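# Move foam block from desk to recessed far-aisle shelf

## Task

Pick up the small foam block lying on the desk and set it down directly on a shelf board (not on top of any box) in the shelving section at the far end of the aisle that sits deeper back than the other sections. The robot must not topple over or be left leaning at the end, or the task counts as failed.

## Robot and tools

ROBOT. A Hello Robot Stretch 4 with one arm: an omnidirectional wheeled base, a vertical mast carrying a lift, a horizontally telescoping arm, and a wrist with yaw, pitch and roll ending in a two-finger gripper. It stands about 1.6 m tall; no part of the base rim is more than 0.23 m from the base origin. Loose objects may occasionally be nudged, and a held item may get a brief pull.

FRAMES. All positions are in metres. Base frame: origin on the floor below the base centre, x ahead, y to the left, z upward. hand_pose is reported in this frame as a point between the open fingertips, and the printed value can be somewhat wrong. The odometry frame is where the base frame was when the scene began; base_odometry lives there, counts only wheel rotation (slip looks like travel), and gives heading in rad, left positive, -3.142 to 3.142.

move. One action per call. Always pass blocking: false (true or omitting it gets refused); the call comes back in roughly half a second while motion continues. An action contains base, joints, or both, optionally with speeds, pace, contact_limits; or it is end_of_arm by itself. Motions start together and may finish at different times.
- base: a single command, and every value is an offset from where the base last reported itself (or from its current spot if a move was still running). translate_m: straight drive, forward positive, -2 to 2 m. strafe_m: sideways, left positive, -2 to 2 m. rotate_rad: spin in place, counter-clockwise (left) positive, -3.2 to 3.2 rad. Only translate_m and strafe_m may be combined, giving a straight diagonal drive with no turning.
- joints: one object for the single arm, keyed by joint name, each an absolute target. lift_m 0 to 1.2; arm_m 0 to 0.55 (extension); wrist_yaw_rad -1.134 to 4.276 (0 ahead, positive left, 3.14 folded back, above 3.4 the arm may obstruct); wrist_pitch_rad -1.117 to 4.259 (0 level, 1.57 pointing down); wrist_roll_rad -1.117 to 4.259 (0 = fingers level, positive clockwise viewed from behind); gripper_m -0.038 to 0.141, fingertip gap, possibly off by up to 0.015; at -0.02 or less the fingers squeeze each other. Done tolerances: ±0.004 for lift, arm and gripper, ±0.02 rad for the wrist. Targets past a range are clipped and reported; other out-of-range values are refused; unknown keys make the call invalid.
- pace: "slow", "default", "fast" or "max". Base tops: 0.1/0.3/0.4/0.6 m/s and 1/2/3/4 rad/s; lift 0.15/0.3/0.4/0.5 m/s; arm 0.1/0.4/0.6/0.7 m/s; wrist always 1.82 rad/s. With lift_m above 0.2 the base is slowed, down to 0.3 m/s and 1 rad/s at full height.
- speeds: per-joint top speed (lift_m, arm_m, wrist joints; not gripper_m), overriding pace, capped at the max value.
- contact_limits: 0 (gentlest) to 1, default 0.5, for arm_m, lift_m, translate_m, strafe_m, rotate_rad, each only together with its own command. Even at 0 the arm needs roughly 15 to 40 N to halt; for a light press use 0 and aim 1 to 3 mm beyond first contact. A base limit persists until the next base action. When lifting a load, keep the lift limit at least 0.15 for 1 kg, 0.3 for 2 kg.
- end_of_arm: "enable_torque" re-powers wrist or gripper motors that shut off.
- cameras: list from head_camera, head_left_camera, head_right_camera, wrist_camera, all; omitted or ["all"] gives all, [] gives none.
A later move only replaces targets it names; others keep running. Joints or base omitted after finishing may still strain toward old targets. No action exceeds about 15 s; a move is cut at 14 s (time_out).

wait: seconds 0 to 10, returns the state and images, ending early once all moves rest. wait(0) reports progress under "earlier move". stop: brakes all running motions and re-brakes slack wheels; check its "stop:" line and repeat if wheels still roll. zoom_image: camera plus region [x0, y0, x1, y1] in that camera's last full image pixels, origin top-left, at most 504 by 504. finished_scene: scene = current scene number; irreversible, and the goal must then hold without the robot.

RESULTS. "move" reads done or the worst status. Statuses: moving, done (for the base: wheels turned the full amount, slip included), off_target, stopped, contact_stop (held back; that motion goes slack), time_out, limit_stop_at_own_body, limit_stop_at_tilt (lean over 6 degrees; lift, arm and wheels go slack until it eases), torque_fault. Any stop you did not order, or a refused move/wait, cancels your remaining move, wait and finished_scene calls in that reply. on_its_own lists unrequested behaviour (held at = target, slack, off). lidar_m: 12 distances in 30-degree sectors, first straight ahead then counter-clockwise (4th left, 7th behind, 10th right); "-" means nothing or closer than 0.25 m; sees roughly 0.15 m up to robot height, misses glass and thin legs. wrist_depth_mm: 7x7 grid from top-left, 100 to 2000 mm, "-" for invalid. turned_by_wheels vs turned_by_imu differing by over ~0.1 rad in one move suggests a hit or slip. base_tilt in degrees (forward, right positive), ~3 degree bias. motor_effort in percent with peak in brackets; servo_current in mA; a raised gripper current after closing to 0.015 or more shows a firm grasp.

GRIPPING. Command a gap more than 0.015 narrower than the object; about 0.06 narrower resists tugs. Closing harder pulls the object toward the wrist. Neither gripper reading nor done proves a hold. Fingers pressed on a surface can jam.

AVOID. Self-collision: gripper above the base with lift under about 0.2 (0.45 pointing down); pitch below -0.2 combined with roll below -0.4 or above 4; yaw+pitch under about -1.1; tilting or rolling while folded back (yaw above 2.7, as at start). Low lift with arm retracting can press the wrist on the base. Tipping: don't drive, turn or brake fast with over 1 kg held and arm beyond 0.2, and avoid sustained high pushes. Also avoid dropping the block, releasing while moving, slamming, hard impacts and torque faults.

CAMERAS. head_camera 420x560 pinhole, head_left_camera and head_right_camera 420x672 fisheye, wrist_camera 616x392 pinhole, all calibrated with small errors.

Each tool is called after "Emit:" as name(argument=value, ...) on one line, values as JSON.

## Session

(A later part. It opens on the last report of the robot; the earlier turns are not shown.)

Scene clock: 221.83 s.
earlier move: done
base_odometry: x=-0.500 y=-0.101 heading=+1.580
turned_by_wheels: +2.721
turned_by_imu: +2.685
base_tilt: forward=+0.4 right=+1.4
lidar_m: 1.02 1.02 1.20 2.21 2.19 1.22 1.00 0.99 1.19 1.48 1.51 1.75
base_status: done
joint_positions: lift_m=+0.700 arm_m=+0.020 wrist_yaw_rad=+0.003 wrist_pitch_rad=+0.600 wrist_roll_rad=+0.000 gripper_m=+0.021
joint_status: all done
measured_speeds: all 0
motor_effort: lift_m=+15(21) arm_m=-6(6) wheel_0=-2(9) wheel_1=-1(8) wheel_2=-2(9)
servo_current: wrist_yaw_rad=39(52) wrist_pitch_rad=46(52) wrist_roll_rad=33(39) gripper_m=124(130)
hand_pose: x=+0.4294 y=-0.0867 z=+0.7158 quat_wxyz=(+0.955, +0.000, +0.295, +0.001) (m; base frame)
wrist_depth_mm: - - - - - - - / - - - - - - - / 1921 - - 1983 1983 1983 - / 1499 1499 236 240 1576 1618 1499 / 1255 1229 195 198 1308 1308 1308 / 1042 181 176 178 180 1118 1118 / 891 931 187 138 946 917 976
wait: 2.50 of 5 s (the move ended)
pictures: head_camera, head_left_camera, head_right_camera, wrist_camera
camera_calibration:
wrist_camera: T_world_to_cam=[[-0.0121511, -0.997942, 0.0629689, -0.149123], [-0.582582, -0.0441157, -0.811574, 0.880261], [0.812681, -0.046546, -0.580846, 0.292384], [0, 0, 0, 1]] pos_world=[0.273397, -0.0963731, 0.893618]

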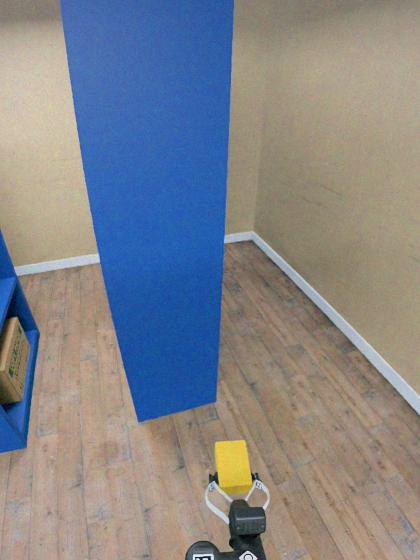

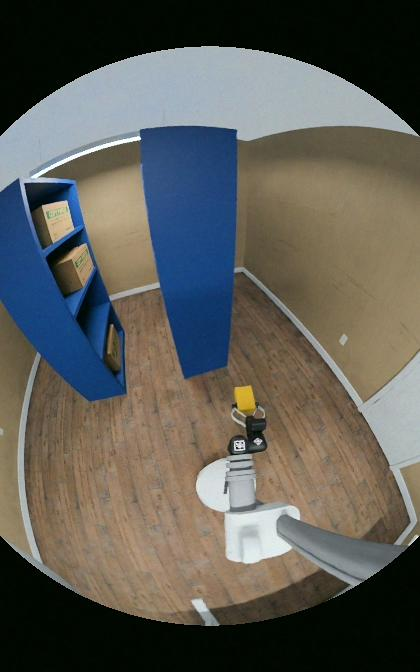

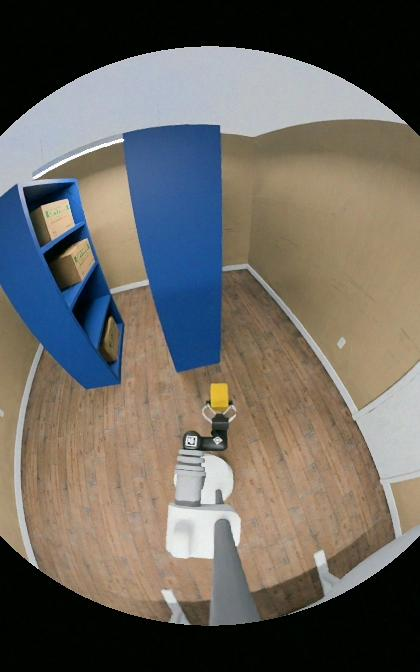

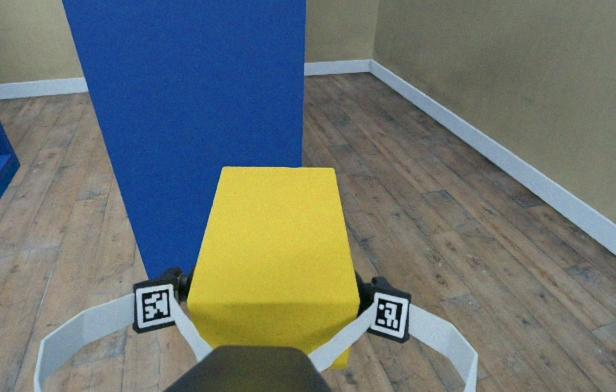

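Emit:
zoom_image(camera="head_left_camera", region=[0, 100, 260, 420])

Emit:
move(blocking=false, base={"strafe_m": 0.35, "translate_m": -0.1}, cameras=[])

Emit:
wait(seconds=3, cameras=["head_camera", "head_left_camera", "head_right_camera"])

Scaled by 1.575 from the camera's 420x672 image, which has a finer 600x960 frame.

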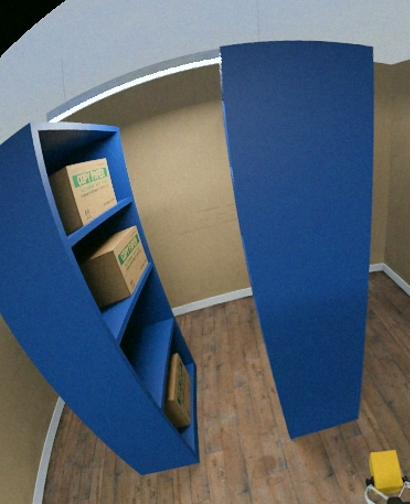

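Scene clock: 251.07 s.
move: moving
base_odometry: x=-0.532 y=-0.111 heading=+1.580
turned_by_wheels: +0.000
turned_by_imu: -0.001
base_tilt: forward=+0.3 right=+1.5
lidar_m: 1.01 1.03 1.19 2.17 2.17 1.24 1.03 1.03 1.20 1.53 1.52 1.77
base_status: translate_m moving; strafe_m moving
joint_positions: lift_m=+0.700 arm_m=+0.020 wrist_yaw_rad=+0.003 wrist_pitch_rad=+0.600 wrist_roll_rad=+0.000 gripper_m=+0.021
joint_status: not commanded
measured_speeds: translate_m=-0.033 strafe_m=+0.125 rotate_rad=-0.005 lift_m=+0.000 arm_m=+0.000 wrist_yaw_rad=+0.000 wrist_pitch_rad=+0.000 wrist_roll_rad=+0.000
motor_effort: lift_m=+15(15) arm_m=-6(6) wheel_0=-11(11) wheel_1=+6(9) wheel_2=+4(5)
servo_current: wrist_yaw_rad=46(46) wrist_pitch_rad=26(59) wrist_roll_rad=33(33) gripper_m=117(130)
hand_pose: x=+0.4294 y=-0.0867 z=+0.7158 quat_wxyz=(+0.955, +0.000, +0.295, +0.001) (m; base frame)
wrist_depth_mm: - - - - - - - / - - - - - - - / 1921 1921 - - - 1983 - / 1499 1499 236 241 1576 1618 1499 / 1205 1229 195 198 1281 1281 1308 / 1060 181 176 178 180 1138 1118 / 891 917 187 138 960 904 976
pictures: none
No camera images: "cameras" was empty.

Scene clock: 253.23 s.
earlier move: done
base_odometry: x=-0.849 y=-0.205 heading=+1.580
turned_by_wheels: +0.000
turned_by_imu: +0.001
base_tilt: forward=+0.2 right=+1.6
lidar_m: 1.07 1.04 1.15 1.83 1.83 2.09 1.02 1.02 1.18 1.84 1.86 1.23
base_status: done
joint_positions: lift_m=+0.700 arm_m=+0.020 wrist_yaw_rad=+0.003 wrist_pitch_rad=+0.600 wrist_roll_rad=+0.000 gripper_m=+0.021
joint_status: not commanded
measured_speeds: all 0
motor_effort: lift_m=+15(15) arm_m=-6(6) wheel_0=-1(12) wheel_1=+1(10) wheel_2=+3(5)
servo_current: wrist_yaw_rad=39(46) wrist_pitch_rad=33(65) wrist_roll_rad=26(33) gripper_m=124(130)
hand_pose: x=+0.4294 y=-0.0867 z=+0.7158 quat_wxyz=(+0.955, +0.000, +0.295, +0.001) (m; base frame)
wrist_depth_mm: - - - - - - - / - - - - - - - / 1229 1921 1863 - - - 1863 / 1160 1499 1397 239 1576 1576 1618 / - 1229 202 198 1308 1308 1336 / 1025 181 176 178 180 1138 1098 / 891 931 187 138 946 904 976
wait: 2.17 of 3 s (the move ended)
pictures: head_camera, head_left_camera, head_right_camera

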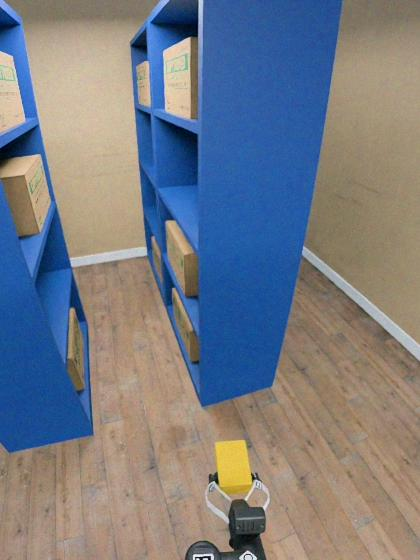

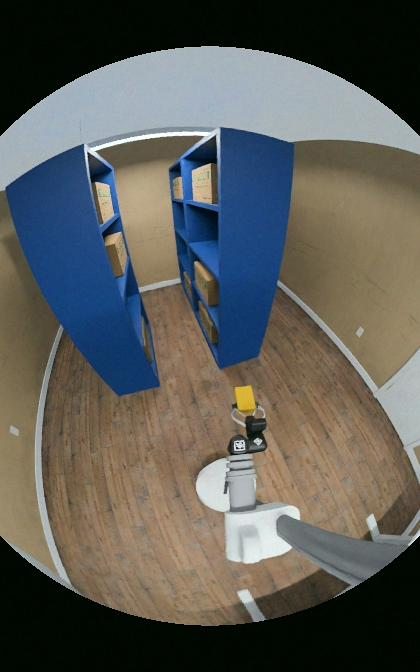

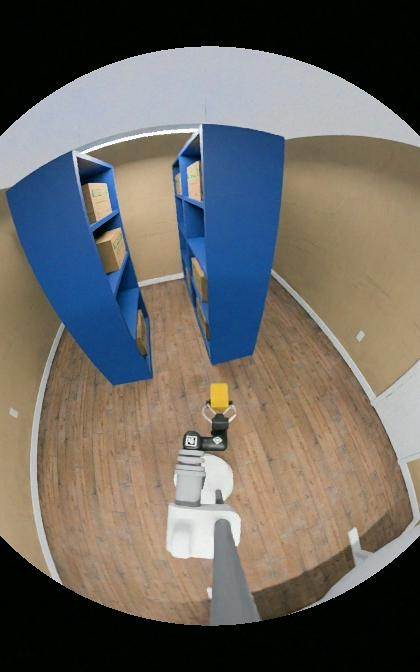

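Emit:
zoom_image(camera="head_camera", region=[0, 0, 220, 300])

Emit:
zoom_image(camera="head_camera", region=[110, 180, 220, 420])

Scaled by 1.680 from the camera's 420x560 image, which has a finer 1200x1600 frame.

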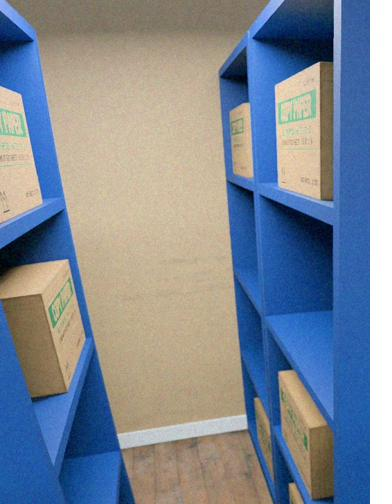

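Scaled by 2.100 from the camera's 420x560 image, which has a finer 1200x1600 frame.

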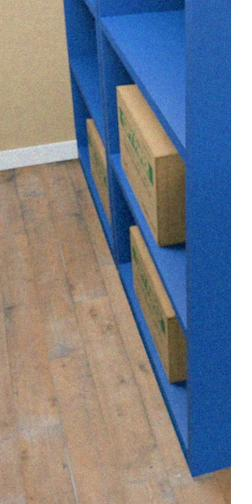

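Emit:
move(blocking=false, base={"rotate_rad": 0.255}, cameras=[])

Emit:
wait(seconds=2, cameras=[])

Emit:
move(blocking=false, base={"translate_m": 0.6}, cameras=[])

Emit:
wait(seconds=4, cameras=["head_camera", "head_left_camera", "head_right_camera"])

Scene clock: 288.43 s.
move: moving
base_odometry: x=-0.849 y=-0.205 heading=+1.794
turned_by_wheels: +0.214
turned_by_imu: +0.210
base_tilt: forward=+0.3 right=+1.5
lidar_m: 1.09 1.05 1.98 1.83 1.87 1.97 1.03 1.07 1.42 1.84 1.92 1.10
base_status: rotate_rad moving
joint_positions: lift_m=+0.700 arm_m=+0.020 wrist_yaw_rad=+0.003 wrist_pitch_rad=+0.600 wrist_roll_rad=+0.000 gripper_m=+0.021
joint_status: not commanded
measured_speeds: translate_m=-0.001 strafe_m=+0.000 rotate_rad=+0.444 lift_m=+0.000 arm_m=+0.000 wrist_yaw_rad=+0.000 wrist_pitch_rad=+0.000 wrist_roll_rad=+0.000
motor_effort: lift_m=+15(15) arm_m=-6(6) wheel_0=-4(7) wheel_1=+0(6) wheel_2=-1(7)
servo_current: wrist_yaw_rad=39(46) wrist_pitch_rad=39(46) wrist_roll_rad=26(33) gripper_m=111(130)
hand_pose: x=+0.4294 y=-0.0867 z=+0.7158 quat_wxyz=(+0.955, +0.000, +0.295, +0.001) (m; base frame)
wrist_depth_mm: - - - - 1042 - - / - - - - - - - / - 1255 1983 1921 - - 1983 / - 1229 1430 240 - - 1618 / - 1229 203 198 - 1281 1308 / 1042 179 175 178 180 1118 1138 / 891 931 187 139 946 904 991
pictures: none
No camera images: "cameras" was empty.

Scene clock: 288.93 s.
earlier move: done
base_odometry: x=-0.849 y=-0.205 heading=+1.834
turned_by_wheels: +0.041
turned_by_imu: +0.040
base_tilt: forward=+0.3 right=+1.4
lidar_m: 1.07 1.06 1.92 1.82 1.91 1.09 1.01 1.07 1.43 1.85 1.92 1.08
base_status: done
joint_positions: lift_m=+0.700 arm_m=+0.020 wrist_yaw_rad=+0.003 wrist_pitch_rad=+0.600 wrist_roll_rad=+0.000 gripper_m=+0.021
joint_status: not commanded
measured_speeds: all 0
motor_effort: lift_m=+15(15) arm_m=-6(6) wheel_0=-4(7) wheel_1=-1(6) wheel_2=-2(7)
servo_current: wrist_yaw_rad=39(46) wrist_pitch_rad=52(52) wrist_roll_rad=26(33) gripper_m=117(130)
hand_pose: x=+0.4294 y=-0.0867 z=+0.7158 quat_wxyz=(+0.955, +0.000, +0.295, +0.001) (m; base frame)
wrist_depth_mm: - - - - 1098 - - / - - - - 1160 - - / - 1229 1863 1921 1255 - - / - 1281 248 241 - - 1618 / - - 202 198 - - 1336 / 1060 181 176 178 180 1138 1118 / 891 931 187 139 946 904 976
wait: 0.50 of 2 s (the move ended)
pictures: none
No camera images: "cameras" was empty.

Scene clock: 289.43 s.
move: moving
base_odometry: x=-0.857 y=-0.173 heading=+1.835
turned_by_wheels: +0.000
turned_by_imu: +0.000
base_tilt: forward=+0.4 right=+1.5
lidar_m: 1.07 1.01 1.91 1.82 1.89 2.02 1.05 1.11 1.53 1.85 1.91 1.04
base_status: translate_m moving
joint_positions: lift_m=+0.700 arm_m=+0.020 wrist_yaw_rad=+0.003 wrist_pitch_rad=+0.600 wrist_roll_rad=+0.000 gripper_m=+0.021
joint_status: not commanded
measured_speeds: translate_m=+0.125 strafe_m=+0.001 rotate_rad=+0.002 lift_m=+0.000 arm_m=+0.000 wrist_yaw_rad=+0.000 wrist_pitch_rad=+0.000 wrist_roll_rad=+0.000
motor_effort: lift_m=+15(15) arm_m=-6(6) wheel_0=+6(6) wheel_1=+5(7) wheel_2=-9(10)
servo_current: wrist_yaw_rad=39(39) wrist_pitch_rad=46(59) wrist_roll_rad=26(33) gripper_m=111(130)
hand_pose: x=+0.4294 y=-0.0867 z=+0.7158 quat_wxyz=(+0.955, +0.000, +0.295, +0.001) (m; base frame)
wrist_depth_mm: - - - - 1025 - - / - - - - 1118 - - / - 1205 1921 1863 1205 - 1983 / - 1229 258 240 - - 1618 / - - 203 198 - - 1308 / 1042 179 176 178 180 1138 1098 / 891 931 187 138 946 917 976
pictures: none
No camera images: "cameras" was empty.

Scene clock: 292.43 s.
earlier move: done
base_odometry: x=-1.005 y=+0.375 heading=+1.835
turned_by_wheels: +0.000
turned_by_imu: -0.001
base_tilt: forward=+0.3 right=+1.3
lidar_m: 0.98 0.52 0.60 1.86 1.92 2.57 1.63 1.71 1.89 1.83 0.65 0.52
base_status: done
joint_positions: lift_m=+0.700 arm_m=+0.020 wrist_yaw_rad=+0.003 wrist_pitch_rad=+0.600 wrist_roll_rad=+0.000 gripper_m=+0.021
joint_status: not commanded
measured_speeds: all 0
motor_effort: lift_m=+15(15) arm_m=-6(6) wheel_0=+1(7) wheel_1=+1(7) wheel_2=+0(11)
servo_current: wrist_yaw_rad=33(46) wrist_pitch_rad=33(59) wrist_roll_rad=26(33) gripper_m=117(130)
hand_pose: x=+0.4294 y=-0.0867 z=+0.7158 quat_wxyz=(+0.955, +0.000, +0.295, +0.001) (m; base frame)
wrist_depth_mm: - - - - 647 517 512 / - - - - 723 549 554 / - - 1921 1863 654 609 597 / 891 976 1366 240 946 647 254 / 741 960 202 198 809 - 267 / 683 180 175 178 180 314 298 / 768 931 187 139 - 324 349
wait: 3.00 of 4 s (the move ended)
pictures: head_camera, head_left_camera, head_right_camera

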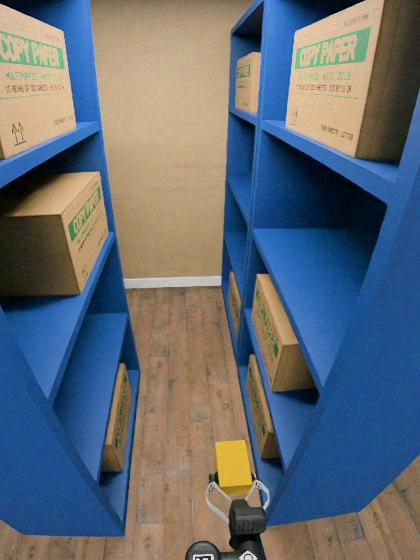

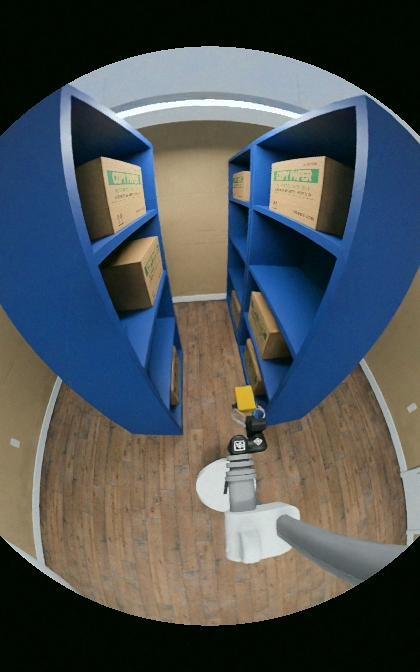

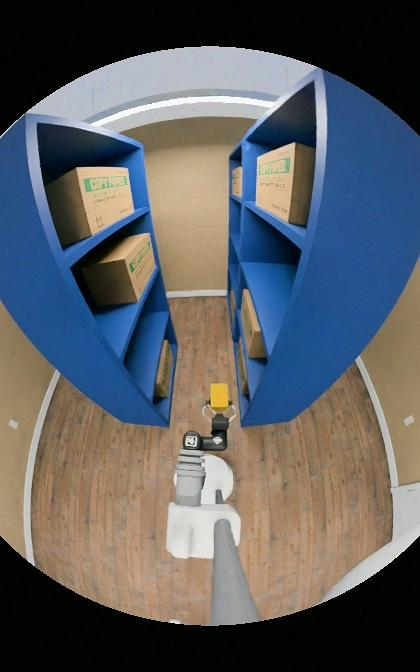

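Emit:
move(blocking=false, base={"rotate_rad": 0.05}, cameras=[])

Emit:
wait(seconds=1, cameras=[])

Emit:
move(blocking=false, base={"translate_m": 0.6}, cameras=[])

Emit:
wait(seconds=4, cameras=["head_camera", "head_left_camera", "head_right_camera"])

Scene clock: 310.03 s.
move: moving
base_odometry: x=-1.005 y=+0.375 heading=+1.884
turned_by_wheels: +0.050
turned_by_imu: +0.048
base_tilt: forward=+0.3 right=+1.5
lidar_m: 1.14 0.53 0.61 1.86 1.96 2.54 1.66 1.71 1.93 1.83 0.59 0.51
base_status: rotate_rad moving
joint_positions: lift_m=+0.700 arm_m=+0.020 wrist_yaw_rad=+0.003 wrist_pitch_rad=+0.600 wrist_roll_rad=+0.000 gripper_m=+0.021
joint_status: not commanded
measured_speeds: all 0
motor_effort: lift_m=+15(15) arm_m=-6(6) wheel_0=-3(5) wheel_1=+0(5) wheel_2=+0(6)
servo_current: wrist_yaw_rad=33(46) wrist_pitch_rad=26(52) wrist_roll_rad=26(33) gripper_m=124(130)
hand_pose: x=+0.4294 y=-0.0867 z=+0.7158 quat_wxyz=(+0.955, +0.000, +0.295, +0.001) (m; base frame)
wrist_depth_mm: - - - - 788 525 500 / - - - - 768 530 530 / - - 1921 1983 759 585 585 / - 946 248 241 946 634 627 / 750 946 202 198 842 - 279 / 691 181 176 178 180 - 294 / 759 904 187 138 831 153 325
pictures: none
No camera images: "cameras" was empty.

Scene clock: 310.23 s.
earlier move: done
base_odometry: x=-1.005 y=+0.375 heading=+1.884
turned_by_wheels: +0.000
turned_by_imu: +0.000
base_tilt: forward=+0.3 right=+1.5
lidar_m: 1.16 0.51 0.61 1.85 1.95 2.56 1.65 1.69 1.91 1.84 0.63 0.51
base_status: done
joint_positions: lift_m=+0.700 arm_m=+0.020 wrist_yaw_rad=+0.003 wrist_pitch_rad=+0.600 wrist_roll_rad=+0.000 gripper_m=+0.021
joint_status: not commanded
measured_speeds: all 0
motor_effort: lift_m=+15(15) arm_m=-6(6) wheel_0=-3(5) wheel_1=-1(5) wheel_2=+0(6)
servo_current: wrist_yaw_rad=26(46) wrist_pitch_rad=26(52) wrist_roll_rad=33(33) gripper_m=117(137)
hand_pose: x=+0.4294 y=-0.0867 z=+0.7158 quat_wxyz=(+0.955, +0.000, +0.295, +0.001) (m; base frame)
wrist_depth_mm: - - - - 778 521 508 / - - - - 778 535 535 / - - 1921 1921 768 585 591 / - 960 248 240 946 640 621 / 750 946 202 198 842 - 279 / 691 181 176 178 180 - 294 / 759 904 187 138 809 153 325
wait: 0.20 of 1 s (the move ended)
pictures: none
No camera images: "cameras" was empty.

Scene clock: 310.73 s.
move: moving
base_odometry: x=-1.015 y=+0.405 heading=+1.885
turned_by_wheels: +0.000
turned_by_imu: +0.000
base_tilt: forward=+0.3 right=+1.4
lidar_m: 1.13 0.49 0.56 1.86 1.93 2.60 1.67 1.73 1.92 1.84 0.58 0.48
base_status: translate_m moving
joint_positions: lift_m=+0.700 arm_m=+0.020 wrist_yaw_rad=+0.003 wrist_pitch_rad=+0.600 wrist_roll_rad=+0.000 gripper_m=+0.021
joint_status: not commanded
measured_speeds: translate_m=+0.123 strafe_m=+0.000 rotate_rad=+0.001 lift_m=+0.000 arm_m=+0.000 wrist_yaw_rad=+0.000 wrist_pitch_rad=+0.000 wrist_roll_rad=+0.000
motor_effort: lift_m=+15(15) arm_m=-6(6) wheel_0=+6(6) wheel_1=+4(6) wheel_2=-7(9)
servo_current: wrist_yaw_rad=26(52) wrist_pitch_rad=39(46) wrist_roll_rad=26(33) gripper_m=117(124)
hand_pose: x=+0.4294 y=-0.0867 z=+0.7158 quat_wxyz=(+0.955, +0.000, +0.295, +0.001) (m; base frame)
wrist_depth_mm: - - - - 759 517 480 / - - - - 768 512 504 / - - 1921 1983 759 554 559 / - 960 257 240 917 609 609 / 732 960 202 198 842 - - / 661 181 176 178 180 - 277 / 741 904 187 138 798 320 287
pictures: none
No camera images: "cameras" was empty.

Scene clock: 313.73 s.
earlier move: done
base_odometry: x=-1.191 y=+0.945 heading=+1.885
turned_by_wheels: +0.000
turned_by_imu: -0.001
base_tilt: forward=+0.5 right=+1.5
lidar_m: 1.16 0.44 0.29 0.27 0.28 2.67 3.07 2.34 0.26 0.25 0.27 0.41
base_status: done
joint_positions: lift_m=+0.700 arm_m=+0.020 wrist_yaw_rad=+0.003 wrist_pitch_rad=+0.600 wrist_roll_rad=+0.000 gripper_m=+0.021
joint_status: not commanded
measured_speeds: all 0
motor_effort: lift_m=+15(15) arm_m=-6(6) wheel_0=+1(7) wheel_1=+2(7) wheel_2=+0(10)
servo_current: wrist_yaw_rad=46(52) wrist_pitch_rad=46(59) wrist_roll_rad=26(33) gripper_m=124(137)
hand_pose: x=+0.4294 y=-0.0867 z=+0.7158 quat_wxyz=(+0.955, +0.000, +0.295, +0.001) (m; base frame)
wrist_depth_mm: - - - - 1308 469 - / - - - - - 504 336 / - - - - 1098 397 332 / - 1499 1366 240 946 397 332 / - 1255 203 198 788 421 314 / - 179 176 178 179 392 310 / - 931 187 138 - 359 322
wait: 3.00 of 4 s (the move ended)
pictures: head_camera, head_left_camera, head_right_camera

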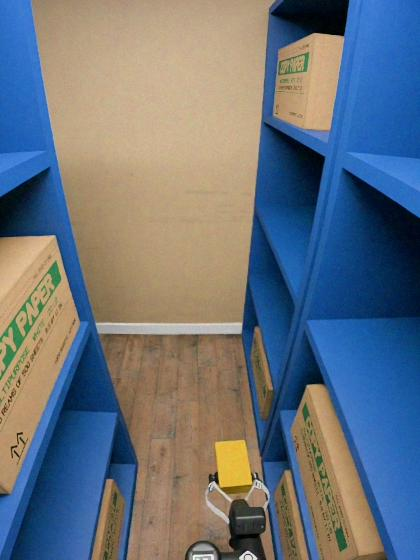

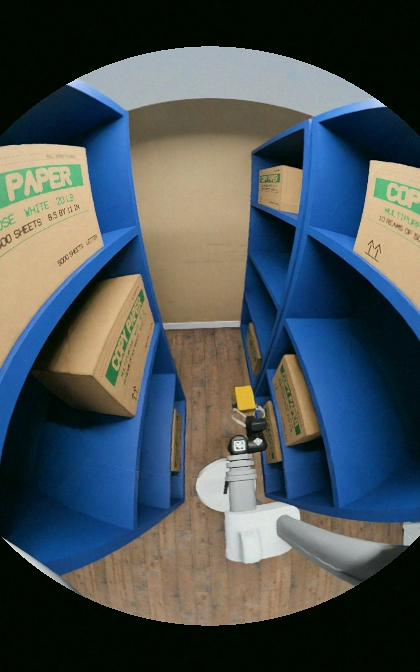

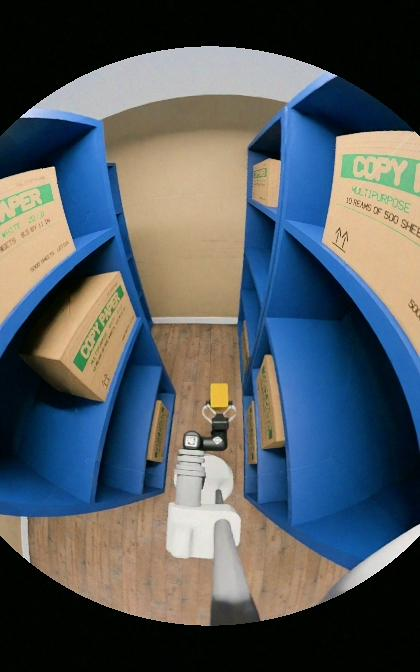

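Emit:
zoom_image(camera="head_right_camera", region=[60, 130, 240, 350])

Emit:
zoom_image(camera="head_camera", region=[0, 130, 260, 500])

Scaled by 2.291 from the camera's 420x672 image, which has a finer 600x960 frame.

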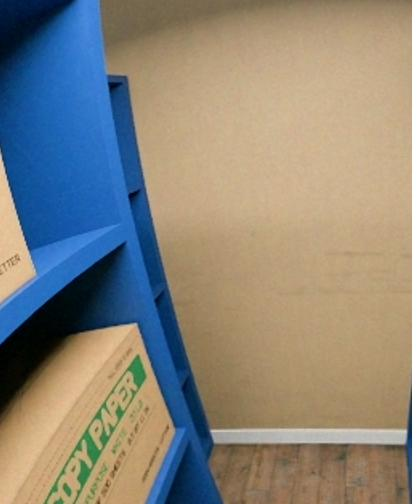

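Scaled by 1.362 from the camera's 420x560 image, which has a finer 1200x1600 frame.

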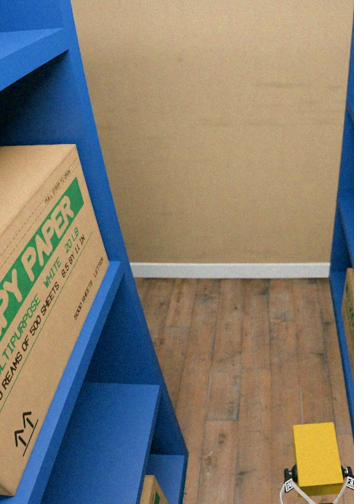

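Emit:
move(blocking=false, base={"translate_m": 0.5, "strafe_m": 0.008}, contact_limits={"translate_m": 0.3, "strafe_m": 0.3}, cameras=[])

Emit:
wait(seconds=4, cameras=["head_camera", "head_left_camera", "head_right_camera"])

"contact_limits": translate_m and strafe_m are given together and make one move, which takes one limit: state it under one of them only
Scene clock: 333.83 s.
base_odometry: x=-1.191 y=+0.945 heading=+1.885
turned_by_wheels: +0.000
turned_by_imu: -0.001
base_tilt: forward=+0.3 right=+1.3
lidar_m: 1.13 0.42 0.29 0.27 0.30 2.69 3.06 2.35 0.28 0.26 0.28 0.41
base_status: done
joint_positions: lift_m=+0.700 arm_m=+0.020 wrist_yaw_rad=+0.003 wrist_pitch_rad=+0.600 wrist_roll_rad=+0.000 gripper_m=+0.021
joint_status: not commanded
measured_speeds: all 0
motor_effort: lift_m=+15(15) arm_m=-6(6) wheel_0=+1(7) wheel_1=+2(7) wheel_2=+0(10)
servo_current: wrist_yaw_rad=33(52) wrist_pitch_rad=39(59) wrist_roll_rad=26(33) gripper_m=111(137)
hand_pose: x=+0.4294 y=-0.0867 z=+0.7158 quat_wxyz=(+0.955, +0.000, +0.295, +0.001) (m; base frame)
wrist_depth_mm: - - - - 1336 469 - / - - - - - 504 334 / - - - - 1098 399 332 / - 1499 1430 240 960 397 332 / - 1255 203 198 798 418 314 / - 180 176 178 179 389 312 / - 931 187 139 - 362 322
pictures: none

not run: a call was refused earlier in this reply.

Emit:
move(blocking=false, base={"translate_m": 0.5, "strafe_m": 0.008}, contact_limits={"translate_m": 0.3}, cameras=[])

Emit:
wait(seconds=4, cameras=["head_camera", "head_left_camera", "head_right_camera"])

Scene clock: 339.40 s.
move: moving
base_odometry: x=-1.201 y=+0.976 heading=+1.885
turned_by_wheels: +0.000
turned_by_imu: +0.000
base_tilt: forward=+0.2 right=+1.5
lidar_m: 1.15 0.41 0.30 0.29 0.29 2.78 2.65 2.40 0.27 0.26 0.28 0.40
base_status: translate_m moving; strafe_m moving
joint_positions: lift_m=+0.700 arm_m=+0.020 wrist_yaw_rad=+0.003 wrist_pitch_rad=+0.600 wrist_roll_rad=+0.000 gripper_m=+0.021
joint_status: not commanded
measured_speeds: translate_m=+0.123 strafe_m=+0.002 rotate_rad=+0.004 lift_m=+0.000 arm_m=+0.000 wrist_yaw_rad=+0.000 wrist_pitch_rad=+0.000 wrist_roll_rad=+0.000
motor_effort: lift_m=+15(15) arm_m=-6(6) wheel_0=+5(7) wheel_1=+6(7) wheel_2=-8(9)
servo_current: wrist_yaw_rad=39(39) wrist_pitch_rad=39(52) wrist_roll_rad=33(33) gripper_m=124(124)
contact_limits: translate_m 0.3
hand_pose: x=+0.4294 y=-0.0867 z=+0.7158 quat_wxyz=(+0.955, +0.000, +0.295, +0.001) (m; base frame)
wrist_depth_mm: - - - - - 473 - / 1397 - - - 1182 488 327 / - - - - 1098 387 324 / 1366 1499 1397 239 917 384 307 / - 1255 204 198 741 407 309 / - 181 176 178 180 382 304 / - 917 187 139 - 353 303
pictures: none
No camera images: "cameras" was empty.

Scene clock: 342.03 s.
earlier move: done
base_odometry: x=-1.353 y=+1.418 heading=+1.885
turned_by_wheels: +0.000
turned_by_imu: -0.001
base_tilt: forward=+0.3 right=+1.5
lidar_m: 1.18 1.09 0.28 0.28 0.29 0.42 3.60 0.42 0.28 0.27 0.28 0.41
base_status: done
joint_positions: lift_m=+0.700 arm_m=+0.020 wrist_yaw_rad=+0.003 wrist_pitch_rad=+0.600 wrist_roll_rad=+0.000 gripper_m=+0.021
joint_status: not commanded
measured_speeds: all 0
motor_effort: lift_m=+15(15) arm_m=-6(6) wheel_0=+2(7) wheel_1=+1(7) wheel_2=+2(11)
servo_current: wrist_yaw_rad=33(46) wrist_pitch_rad=46(59) wrist_roll_rad=26(39) gripper_m=117(130)
contact_limits: translate_m 0.3
hand_pose: x=+0.4294 y=-0.0867 z=+0.7158 quat_wxyz=(+0.955, +0.000, +0.295, +0.001) (m; base frame)
wrist_depth_mm: - - - - - - - / - - - - - - 904 / - - - - 1008 - - / 1160 - 236 241 1060 - - / 1205 1229 202 198 788 500 488 / 1060 181 176 178 180 452 439 / 891 931 187 138 759 389 392
wait: 2.63 of 4 s (the move ended)
pictures: head_camera, head_left_camera, head_right_camera

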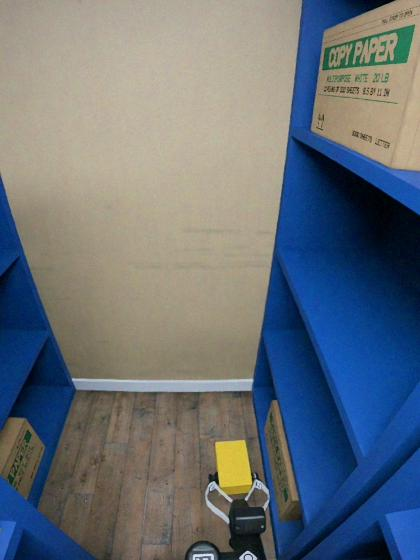

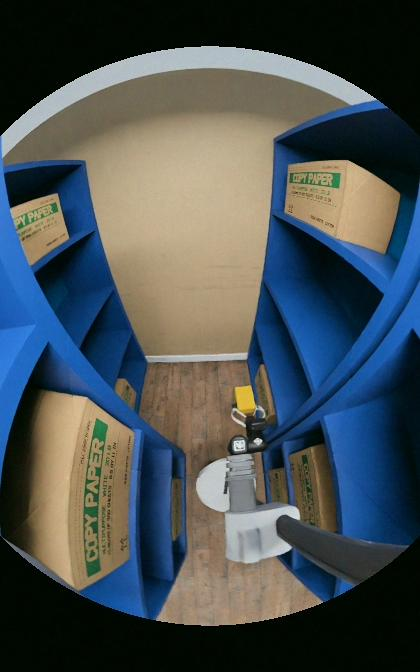

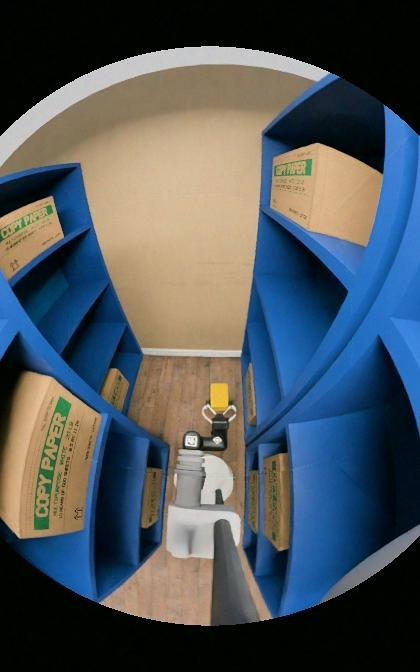

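Emit:
zoom_image(camera="head_camera", region=[0, 160, 140, 560])

Emit:
zoom_image(camera="head_right_camera", region=[0, 140, 170, 460])

Emit:
zoom_image(camera="head_left_camera", region=[0, 140, 170, 460])

Scaled by 1.260 from the camera's 420x560 image, which has a finer 1200x1600 frame.

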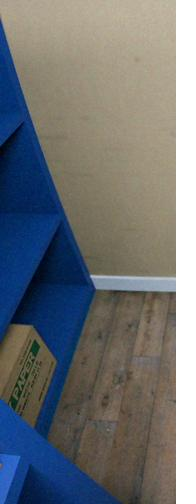

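Scaled by 1.575 from the camera's 420x672 image, which has a finer 600x960 frame.

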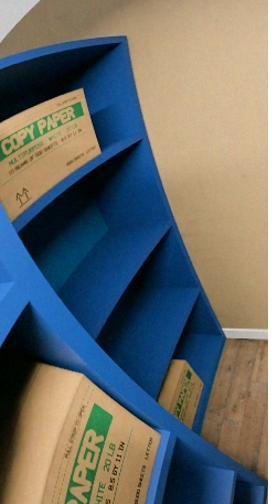

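Scaled by 1.575 from the camera's 420x672 image, which has a finer 600x960 frame.

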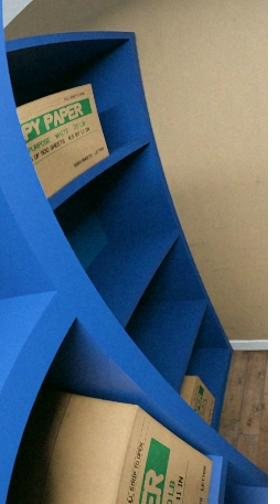

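Emit:
move(blocking=false, base={"translate_m": 0.58}, contact_limits={"translate_m": 0.3}, cameras=[])

Emit:
wait(seconds=4, cameras=[])

Emit:
move(blocking=false, base={"strafe_m": 0.15}, contact_limits={"strafe_m": 0.3}, cameras=[])

Emit:
wait(seconds=3, cameras=["head_camera", "head_left_camera"])

Scene clock: 376.10 s.
move: moving
base_odometry: x=-1.363 y=+1.449 heading=+1.885
turned_by_wheels: +0.000
turned_by_imu: -0.001
base_tilt: forward=+0.4 right=+1.3
lidar_m: 1.14 1.08 0.29 0.27 0.29 0.41 3.64 0.42 0.27 0.27 0.31 0.42
base_status: translate_m moving
joint_positions: lift_m=+0.700 arm_m=+0.020 wrist_yaw_rad=+0.003 wrist_pitch_rad=+0.600 wrist_roll_rad=+0.000 gripper_m=+0.021
joint_status: not commanded
measured_speeds: translate_m=+0.123 strafe_m=-0.002 rotate_rad=+0.000 lift_m=+0.000 arm_m=+0.000 wrist_yaw_rad=+0.000 wrist_pitch_rad=+0.000 wrist_roll_rad=+0.000
motor_effort: lift_m=+15(15) arm_m=-6(6) wheel_0=+5(7) wheel_1=+4(6) wheel_2=-9(9)
servo_current: wrist_yaw_rad=33(46) wrist_pitch_rad=39(52) wrist_roll_rad=26(33) gripper_m=124(130)
contact_limits: translate_m 0.3
hand_pose: x=+0.4294 y=-0.0867 z=+0.7158 quat_wxyz=(+0.955, +0.000, +0.295, +0.001) (m; base frame)
wrist_depth_mm: - - - - - - - / - - - - - - 891 / - - - - - - - / - - 236 240 1060 - - / 1205 1205 202 198 759 500 488 / 1042 181 176 178 180 452 442 / 891 917 187 138 741 392 389
pictures: none
No camera images: "cameras" was empty.

Scene clock: 379.33 s.
earlier move: done
base_odometry: x=-1.532 y=+1.970 heading=+1.885
turned_by_wheels: +0.000
turned_by_imu: -0.001
base_tilt: forward=+0.4 right=+1.5
lidar_m: 0.48 0.65 0.76 0.74 0.41 0.40 1.20 0.42 0.29 0.27 0.29 0.43
base_status: done
joint_positions: lift_m=+0.700 arm_m=+0.020 wrist_yaw_rad=+0.003 wrist_pitch_rad=+0.600 wrist_roll_rad=+0.000 gripper_m=+0.021
joint_status: not commanded
measured_speeds: all 0
motor_effort: lift_m=+15(15) arm_m=-6(6) wheel_0=+1(8) wheel_1=+2(8) wheel_2=+0(11)
servo_current: wrist_yaw_rad=33(52) wrist_pitch_rad=52(59) wrist_roll_rad=26(33) gripper_m=117(130)
contact_limits: translate_m 0.3
hand_pose: x=+0.4294 y=-0.0867 z=+0.7158 quat_wxyz=(+0.955, +0.000, +0.295, +0.001) (m; base frame)
wrist_depth_mm: 347 342 343 342 342 342 315 / 373 370 373 373 373 370 324 / 413 413 410 410 410 402 351 / 449 455 259 240 455 427 389 / - - 195 197 - 449 436 / - 176 176 178 180 452 439 / - - - 138 621 392 389
wait: 3.23 of 4 s (the move ended)
pictures: none
No camera images: "cameras" was empty.

Scene clock: 379.83 s.
move: moving
base_odometry: x=-1.568 y=+1.958 heading=+1.885
turned_by_wheels: +0.000
turned_by_imu: +0.000
base_tilt: forward=+0.6 right=+1.3
lidar_m: 0.49 0.64 0.74 0.69 0.43 0.37 1.07 0.46 0.32 0.30 0.31 0.48
base_status: strafe_m moving
joint_positions: lift_m=+0.700 arm_m=+0.020 wrist_yaw_rad=+0.003 wrist_pitch_rad=+0.600 wrist_roll_rad=+0.000 gripper_m=+0.021
joint_status: not commanded
measured_speeds: translate_m=-0.001 strafe_m=+0.142 rotate_rad=+0.006 lift_m=+0.000 arm_m=+0.000 wrist_yaw_rad=+0.000 wrist_pitch_rad=+0.000 wrist_roll_rad=+0.000
motor_effort: lift_m=+15(15) arm_m=-6(6) wheel_0=-9(9) wheel_1=+8(11) wheel_2=-1(2)
servo_current: wrist_yaw_rad=39(46) wrist_pitch_rad=46(59) wrist_roll_rad=26(33) gripper_m=117(130)
contact_limits: strafe_m 0.3
hand_pose: x=+0.4294 y=-0.0867 z=+0.7158 quat_wxyz=(+0.955, +0.000, +0.295, +0.001) (m; base frame)
wrist_depth_mm: 345 342 343 343 343 343 338 / 370 373 373 375 375 377 338 / 410 410 415 413 415 415 364 / 452 455 436 240 462 442 399 / - - 195 198 - 469 449 / - 176 176 178 179 455 442 / - - - 138 - 407 392
pictures: none
No camera images: "cameras" was empty.

Scene clock: 381.33 s.
earlier move: done
base_odometry: x=-1.675 y=+1.924 heading=+1.885
turned_by_wheels: +0.000
turned_by_imu: +0.000
base_tilt: forward=+0.4 right=+1.6
lidar_m: 0.49 0.65 0.62 0.56 0.42 0.33 0.59 0.63 0.43 0.40 0.43 0.61
base_status: done
joint_positions: lift_m=+0.700 arm_m=+0.020 wrist_yaw_rad=+0.003 wrist_pitch_rad=+0.600 wrist_roll_rad=+0.000 gripper_m=+0.021
joint_status: not commanded
measured_speeds: all 0
motor_effort: lift_m=+15(15) arm_m=-6(6) wheel_0=-2(10) wheel_1=+0(11) wheel_2=+0(2)
servo_current: wrist_yaw_rad=39(46) wrist_pitch_rad=39(59) wrist_roll_rad=20(33) gripper_m=124(130)
contact_limits: strafe_m 0.3
hand_pose: x=+0.4294 y=-0.0867 z=+0.7158 quat_wxyz=(+0.955, +0.000, +0.295, +0.001) (m; base frame)
wrist_depth_mm: 347 345 342 342 342 338 345 / 373 373 375 370 373 370 370 / 413 413 410 413 410 413 407 / 449 455 258 239 455 452 452 / - - 195 198 - - 462 / - 176 176 178 179 - 521 / - - - 138 - 153 585
wait: 1.50 of 3 s (the move ended)
pictures: head_camera, head_left_camera

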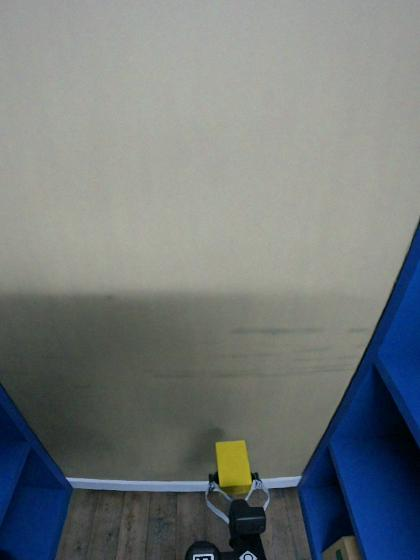

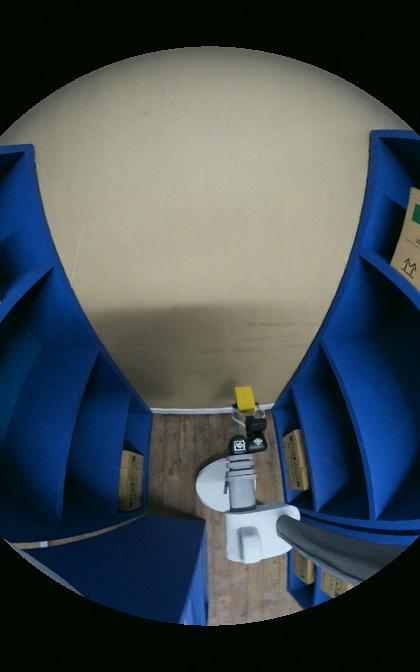

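Emit:
move(blocking=false, base={"rotate_rad": 1.571}, contact_limits={"rotate_rad": 0.3}, cameras=[])

Emit:
wait(seconds=4, cameras=["head_camera", "head_left_camera", "head_right_camera", "wrist_camera"])

Scene clock: 392.33 s.
move: moving
base_odometry: x=-1.675 y=+1.924 heading=+2.146
turned_by_wheels: +0.261
turned_by_imu: +0.256
base_tilt: forward=+0.4 right=+1.4
lidar_m: 0.47 0.69 0.58 0.56 0.35 0.33 0.92 0.51 0.40 0.41 0.49 0.60
base_status: rotate_rad moving
joint_positions: lift_m=+0.700 arm_m=+0.020 wrist_yaw_rad=+0.003 wrist_pitch_rad=+0.600 wrist_roll_rad=+0.000 gripper_m=+0.021
joint_status: not commanded
measured_speeds: translate_m=+0.000 strafe_m=+0.001 rotate_rad=+0.986 lift_m=+0.000 arm_m=+0.000 wrist_yaw_rad=+0.000 wrist_pitch_rad=+0.000 wrist_roll_rad=+0.000
motor_effort: lift_m=+15(15) arm_m=-6(6) wheel_0=-8(8) wheel_1=-7(7) wheel_2=-8(8)
servo_current: wrist_yaw_rad=46(46) wrist_pitch_rad=46(52) wrist_roll_rad=26(33) gripper_m=124(124)
contact_limits: rotate_rad 0.3
hand_pose: x=+0.4294 y=-0.0867 z=+0.7158 quat_wxyz=(+0.955, +0.000, +0.295, +0.001) (m; base frame)
wrist_depth_mm: 394 373 353 338 320 307 297 / 433 413 387 366 347 332 322 / 469 452 424 407 382 362 345 / - - 248 239 421 397 377 / - - 195 198 459 439 418 / 732 176 176 178 179 462 459 / 135 - - 138 - - -
pictures: none
No camera images: "cameras" was empty.

Scene clock: 393.93 s.
earlier move: done
base_odometry: x=-1.675 y=+1.924 heading=-2.827
turned_by_wheels: +1.310
turned_by_imu: +1.293
base_tilt: forward=+0.5 right=+1.4
lidar_m: 0.48 0.41 0.30 0.59 0.63 0.45 0.43 0.45 0.59 0.60 0.63 0.61
base_status: done
joint_positions: lift_m=+0.700 arm_m=+0.020 wrist_yaw_rad=+0.003 wrist_pitch_rad=+0.600 wrist_roll_rad=+0.000 gripper_m=+0.021
joint_status: not commanded
measured_speeds: all 0
motor_effort: lift_m=+15(15) arm_m=-6(6) wheel_0=-4(9) wheel_1=+0(8) wheel_2=+0(9)
servo_current: wrist_yaw_rad=39(46) wrist_pitch_rad=46(52) wrist_roll_rad=20(33) gripper_m=124(130)
contact_limits: rotate_rad 0.3
hand_pose: x=+0.4294 y=-0.0867 z=+0.7158 quat_wxyz=(+0.955, +0.000, +0.295, +0.001) (m; base frame)
wrist_depth_mm: 484 741 741 741 750 741 - / 488 - 788 - - 788 - / 492 723 732 741 750 768 - / 500 603 554 239 621 627 640 / 496 496 203 198 512 517 521 / 525 180 176 178 179 - - / - 668 187 139 - - -
wait: 1.60 of 4 s (the move ended)
pictures: head_camera, head_left_camera, head_right_camera, wrist_camera
camera_calibration:
wrist_camera: T_world_to_cam=[[-0.0122706, -0.99794, 0.0629688, -0.1491], [-0.582587, -0.0440459, -0.811574, 0.880259], [0.812676, -0.0466433, -0.580846, 0.29239], [0, 0, 0, 1]] pos_world=[0.273379, -0.0963829, 0.893618]

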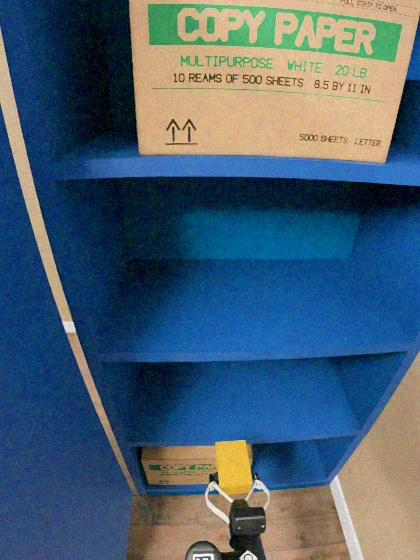

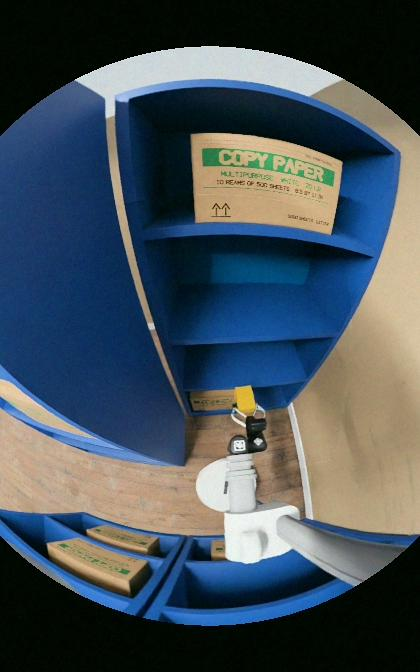

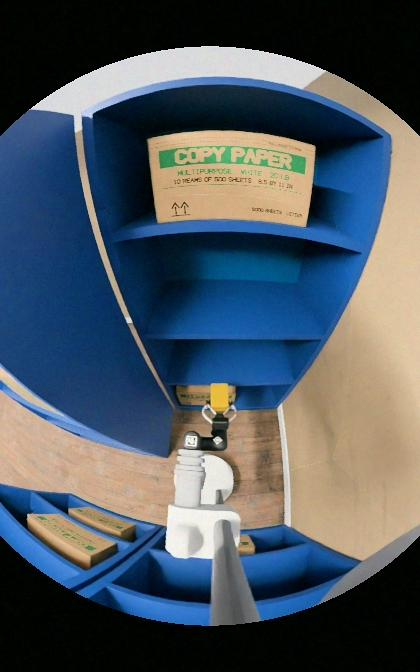

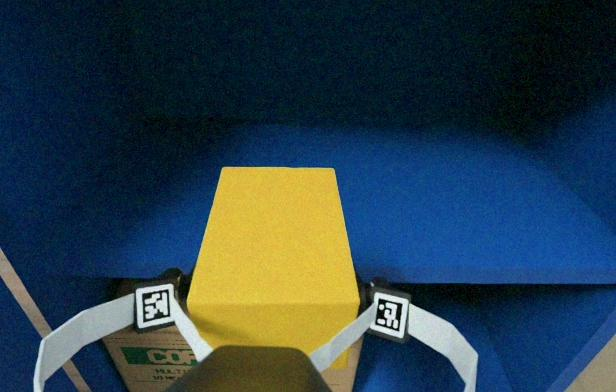

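Emit:
move(blocking=false, joints={"lift_m": 1.08}, cameras=[])

Emit:
wait(seconds=3, cameras=["head_camera", "wrist_camera"])

Scene clock: 414.00 s.
move: moving
base_odometry: x=-1.675 y=+1.924 heading=-2.827
turned_by_wheels: +0.000
turned_by_imu: -0.001
base_tilt: forward=+0.3 right=+1.5
lidar_m: 0.47 0.42 0.32 0.59 0.62 0.44 0.42 0.44 0.62 0.59 0.64 0.58
base_status: not commanded
joint_positions: lift_m=+0.739 arm_m=+0.020 wrist_yaw_rad=+0.003 wrist_pitch_rad=+0.600 wrist_roll_rad=+0.000 gripper_m=+0.021
joint_status: lift_m moving
measured_speeds: translate_m=+0.000 strafe_m=+0.000 rotate_rad=+0.000 lift_m=+0.149 arm_m=+0.000 wrist_yaw_rad=+0.000 wrist_pitch_rad=+0.000 wrist_roll_rad=+0.000
motor_effort: lift_m=+26(27) arm_m=-6(6) wheel_0=-3(4) wheel_1=+0(0) wheel_2=+0(0)
servo_current: wrist_yaw_rad=33(46) wrist_pitch_rad=46(46) wrist_roll_rad=33(33) gripper_m=124(130)
contact_limits: rotate_rad 0.3
hand_pose: x=+0.4294 y=-0.0867 z=+0.7542 quat_wxyz=(+0.955, +0.000, +0.295, +0.001) (m; base frame)
wrist_depth_mm: 484 741 750 741 741 750 732 / 466 - 778 - - 788 - / 492 - 759 - - 820 - / 492 647 603 240 676 683 668 / 496 539 203 198 564 564 569 / 512 180 176 178 180 517 530 / - 676 187 138 - - -
pictures: none
No camera images: "cameras" was empty.

Scene clock: 416.07 s.
earlier move: done
base_odometry: x=-1.675 y=+1.924 heading=-2.827
turned_by_wheels: +0.000
turned_by_imu: +0.000
base_tilt: forward=+0.2 right=+1.4
lidar_m: 0.47 0.41 0.30 0.56 0.65 0.47 0.44 0.46 0.63 0.60 0.63 0.61
base_status: not commanded
joint_positions: lift_m=+1.080 arm_m=+0.020 wrist_yaw_rad=+0.003 wrist_pitch_rad=+0.600 wrist_roll_rad=+0.000 gripper_m=+0.021
joint_status: all done
measured_speeds: all 0
motor_effort: lift_m=+24(28) arm_m=-6(6) wheel_0=-4(4) wheel_1=+0(0) wheel_2=+0(0)
servo_current: wrist_yaw_rad=33(46) wrist_pitch_rad=39(52) wrist_roll_rad=26(33) gripper_m=117(130)
contact_limits: rotate_rad 0.3
hand_pose: x=+0.4294 y=-0.0867 z=+1.0950 quat_wxyz=(+0.955, +0.000, +0.295, +0.001) (m; base frame)
wrist_depth_mm: 480 741 750 750 741 741 732 / 466 - 778 - - 778 - / 488 - - - - - - / 445 445 247 240 - - - / 480 - 196 198 452 466 - / 525 176 176 178 179 904 - / - 759 187 138 768 750 -
wait: 2.07 of 3 s (the move ended)
pictures: head_camera, wrist_camera
camera_calibration:
wrist_camera: T_world_to_cam=[[-0.0122698, -0.99794, 0.062969, -0.17298], [-0.582594, -0.0440461, -0.811569, 1.18803], [0.81267, -0.0466431, -0.580854, 0.512679], [0, 0, 0, 1]] pos_world=[0.27338, -0.0963829, 1.27285]

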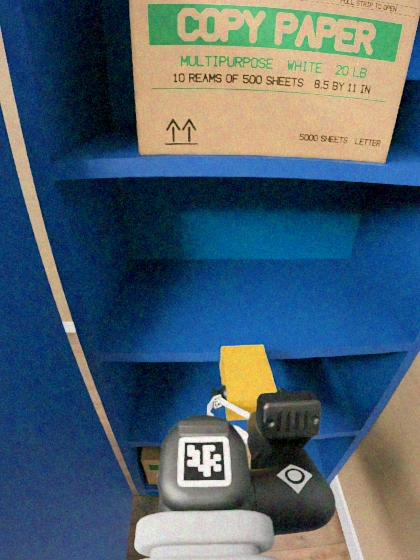

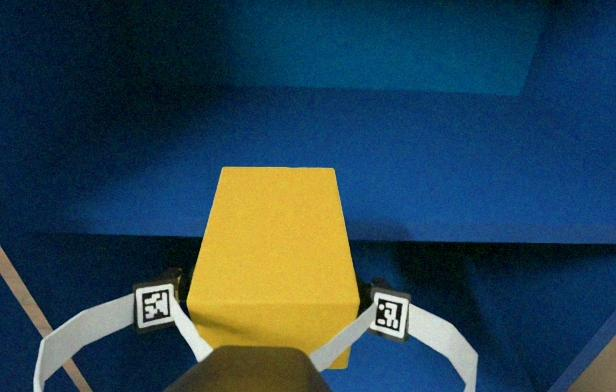

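Emit:
move(blocking=false, joints={"arm_m": 0.39}, speeds={"arm_m": 0.25}, contact_limits={"arm_m": 0.2}, cameras=[])

Emit:
wait(seconds=3, cameras=["head_camera", "wrist_camera"])

Scene clock: 446.43 s.
move: moving
base_odometry: x=-1.675 y=+1.924 heading=-2.827
turned_by_wheels: +0.000
turned_by_imu: -0.001
base_tilt: forward=+0.3 right=+1.4
lidar_m: 0.53 0.42 0.31 0.60 0.65 0.46 0.44 0.46 0.62 0.59 0.64 0.61
base_status: not commanded
joint_positions: lift_m=+1.080 arm_m=+0.072 wrist_yaw_rad=+0.003 wrist_pitch_rad=+0.600 wrist_roll_rad=+0.000 gripper_m=+0.021
joint_status: arm_m moving
measured_speeds: translate_m=+0.000 strafe_m=+0.000 rotate_rad=+0.000 lift_m=+0.000 arm_m=+0.198 wrist_yaw_rad=+0.000 wrist_pitch_rad=+0.000 wrist_roll_rad=+0.000
motor_effort: lift_m=+24(24) arm_m=+7(9) wheel_0=-4(4) wheel_1=+0(0) wheel_2=+0(0)
servo_current: wrist_yaw_rad=33(52) wrist_pitch_rad=39(52) wrist_roll_rad=26(33) gripper_m=117(130)
contact_limits: arm_m 0.2; rotate_rad 0.3
hand_pose: x=+0.4814 y=-0.0867 z=+1.0950 quat_wxyz=(+0.955, +0.000, +0.295, +0.001) (m; base frame)
wrist_depth_mm: 496 699 699 699 707 707 707 / 500 750 750 759 768 768 - / 484 - - - - - - / 445 449 247 240 445 - - / 407 407 203 198 418 424 424 / 484 176 176 178 180 - - / 145 759 187 138 759 741 -
pictures: none
No camera images: "cameras" was empty.

Scene clock: 448.33 s.
earlier move: done
base_odometry: x=-1.675 y=+1.924 heading=-2.827
turned_by_wheels: +0.000
turned_by_imu: +0.000
base_tilt: forward=+0.4 right=+1.3
lidar_m: 0.57 0.42 0.33 0.59 0.66 0.46 0.43 0.47 0.59 0.60 0.64 0.59
base_status: not commanded
joint_positions: lift_m=+1.080 arm_m=+0.390 wrist_yaw_rad=+0.003 wrist_pitch_rad=+0.600 wrist_roll_rad=+0.000 gripper_m=+0.021
joint_status: all done
measured_speeds: all 0
motor_effort: lift_m=+24(24) arm_m=+6(10) wheel_0=-4(4) wheel_1=+0(0) wheel_2=+0(0)
servo_current: wrist_yaw_rad=39(52) wrist_pitch_rad=39(52) wrist_roll_rad=26(33) gripper_m=124(130)
contact_limits: arm_m 0.2; rotate_rad 0.3
hand_pose: x=+0.7990 y=-0.0867 z=+1.0950 quat_wxyz=(+0.955, +0.000, +0.295, +0.001) (m; base frame)
wrist_depth_mm: 399 394 394 397 397 397 397 / 430 433 433 433 433 430 433 / 473 473 477 477 480 477 473 / 442 442 249 239 462 508 512 / 379 384 203 198 399 402 404 / 324 180 176 179 180 342 342 / 274 285 187 138 293 279 303
wait: 1.90 of 3 s (the move ended)
pictures: head_camera, wrist_camera
camera_calibration:
wrist_camera: T_world_to_cam=[[-0.01227, -0.99794, 0.062969, -0.168446], [-0.582594, -0.044046, -0.811569, 1.40333], [0.81267, -0.0466434, -0.580854, 0.212355], [0, 0, 0, 1]] pos_world=[0.642932, -0.0963829, 1.27285]

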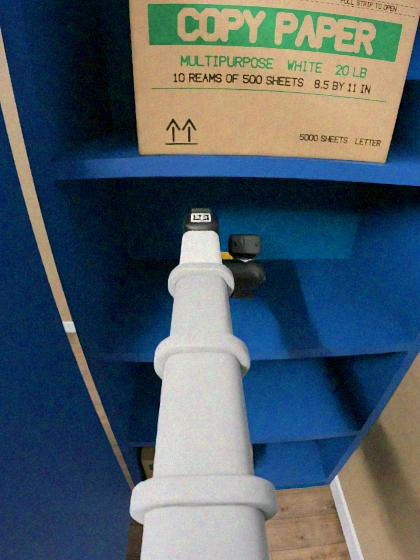

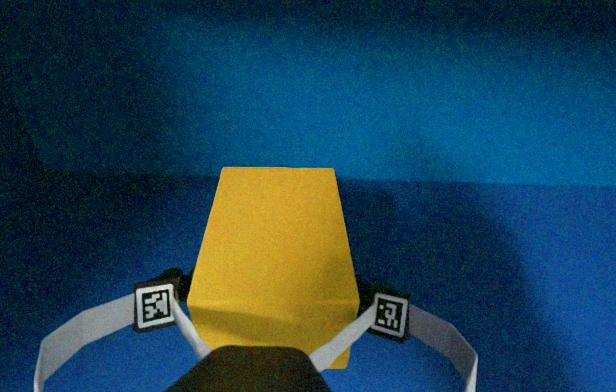

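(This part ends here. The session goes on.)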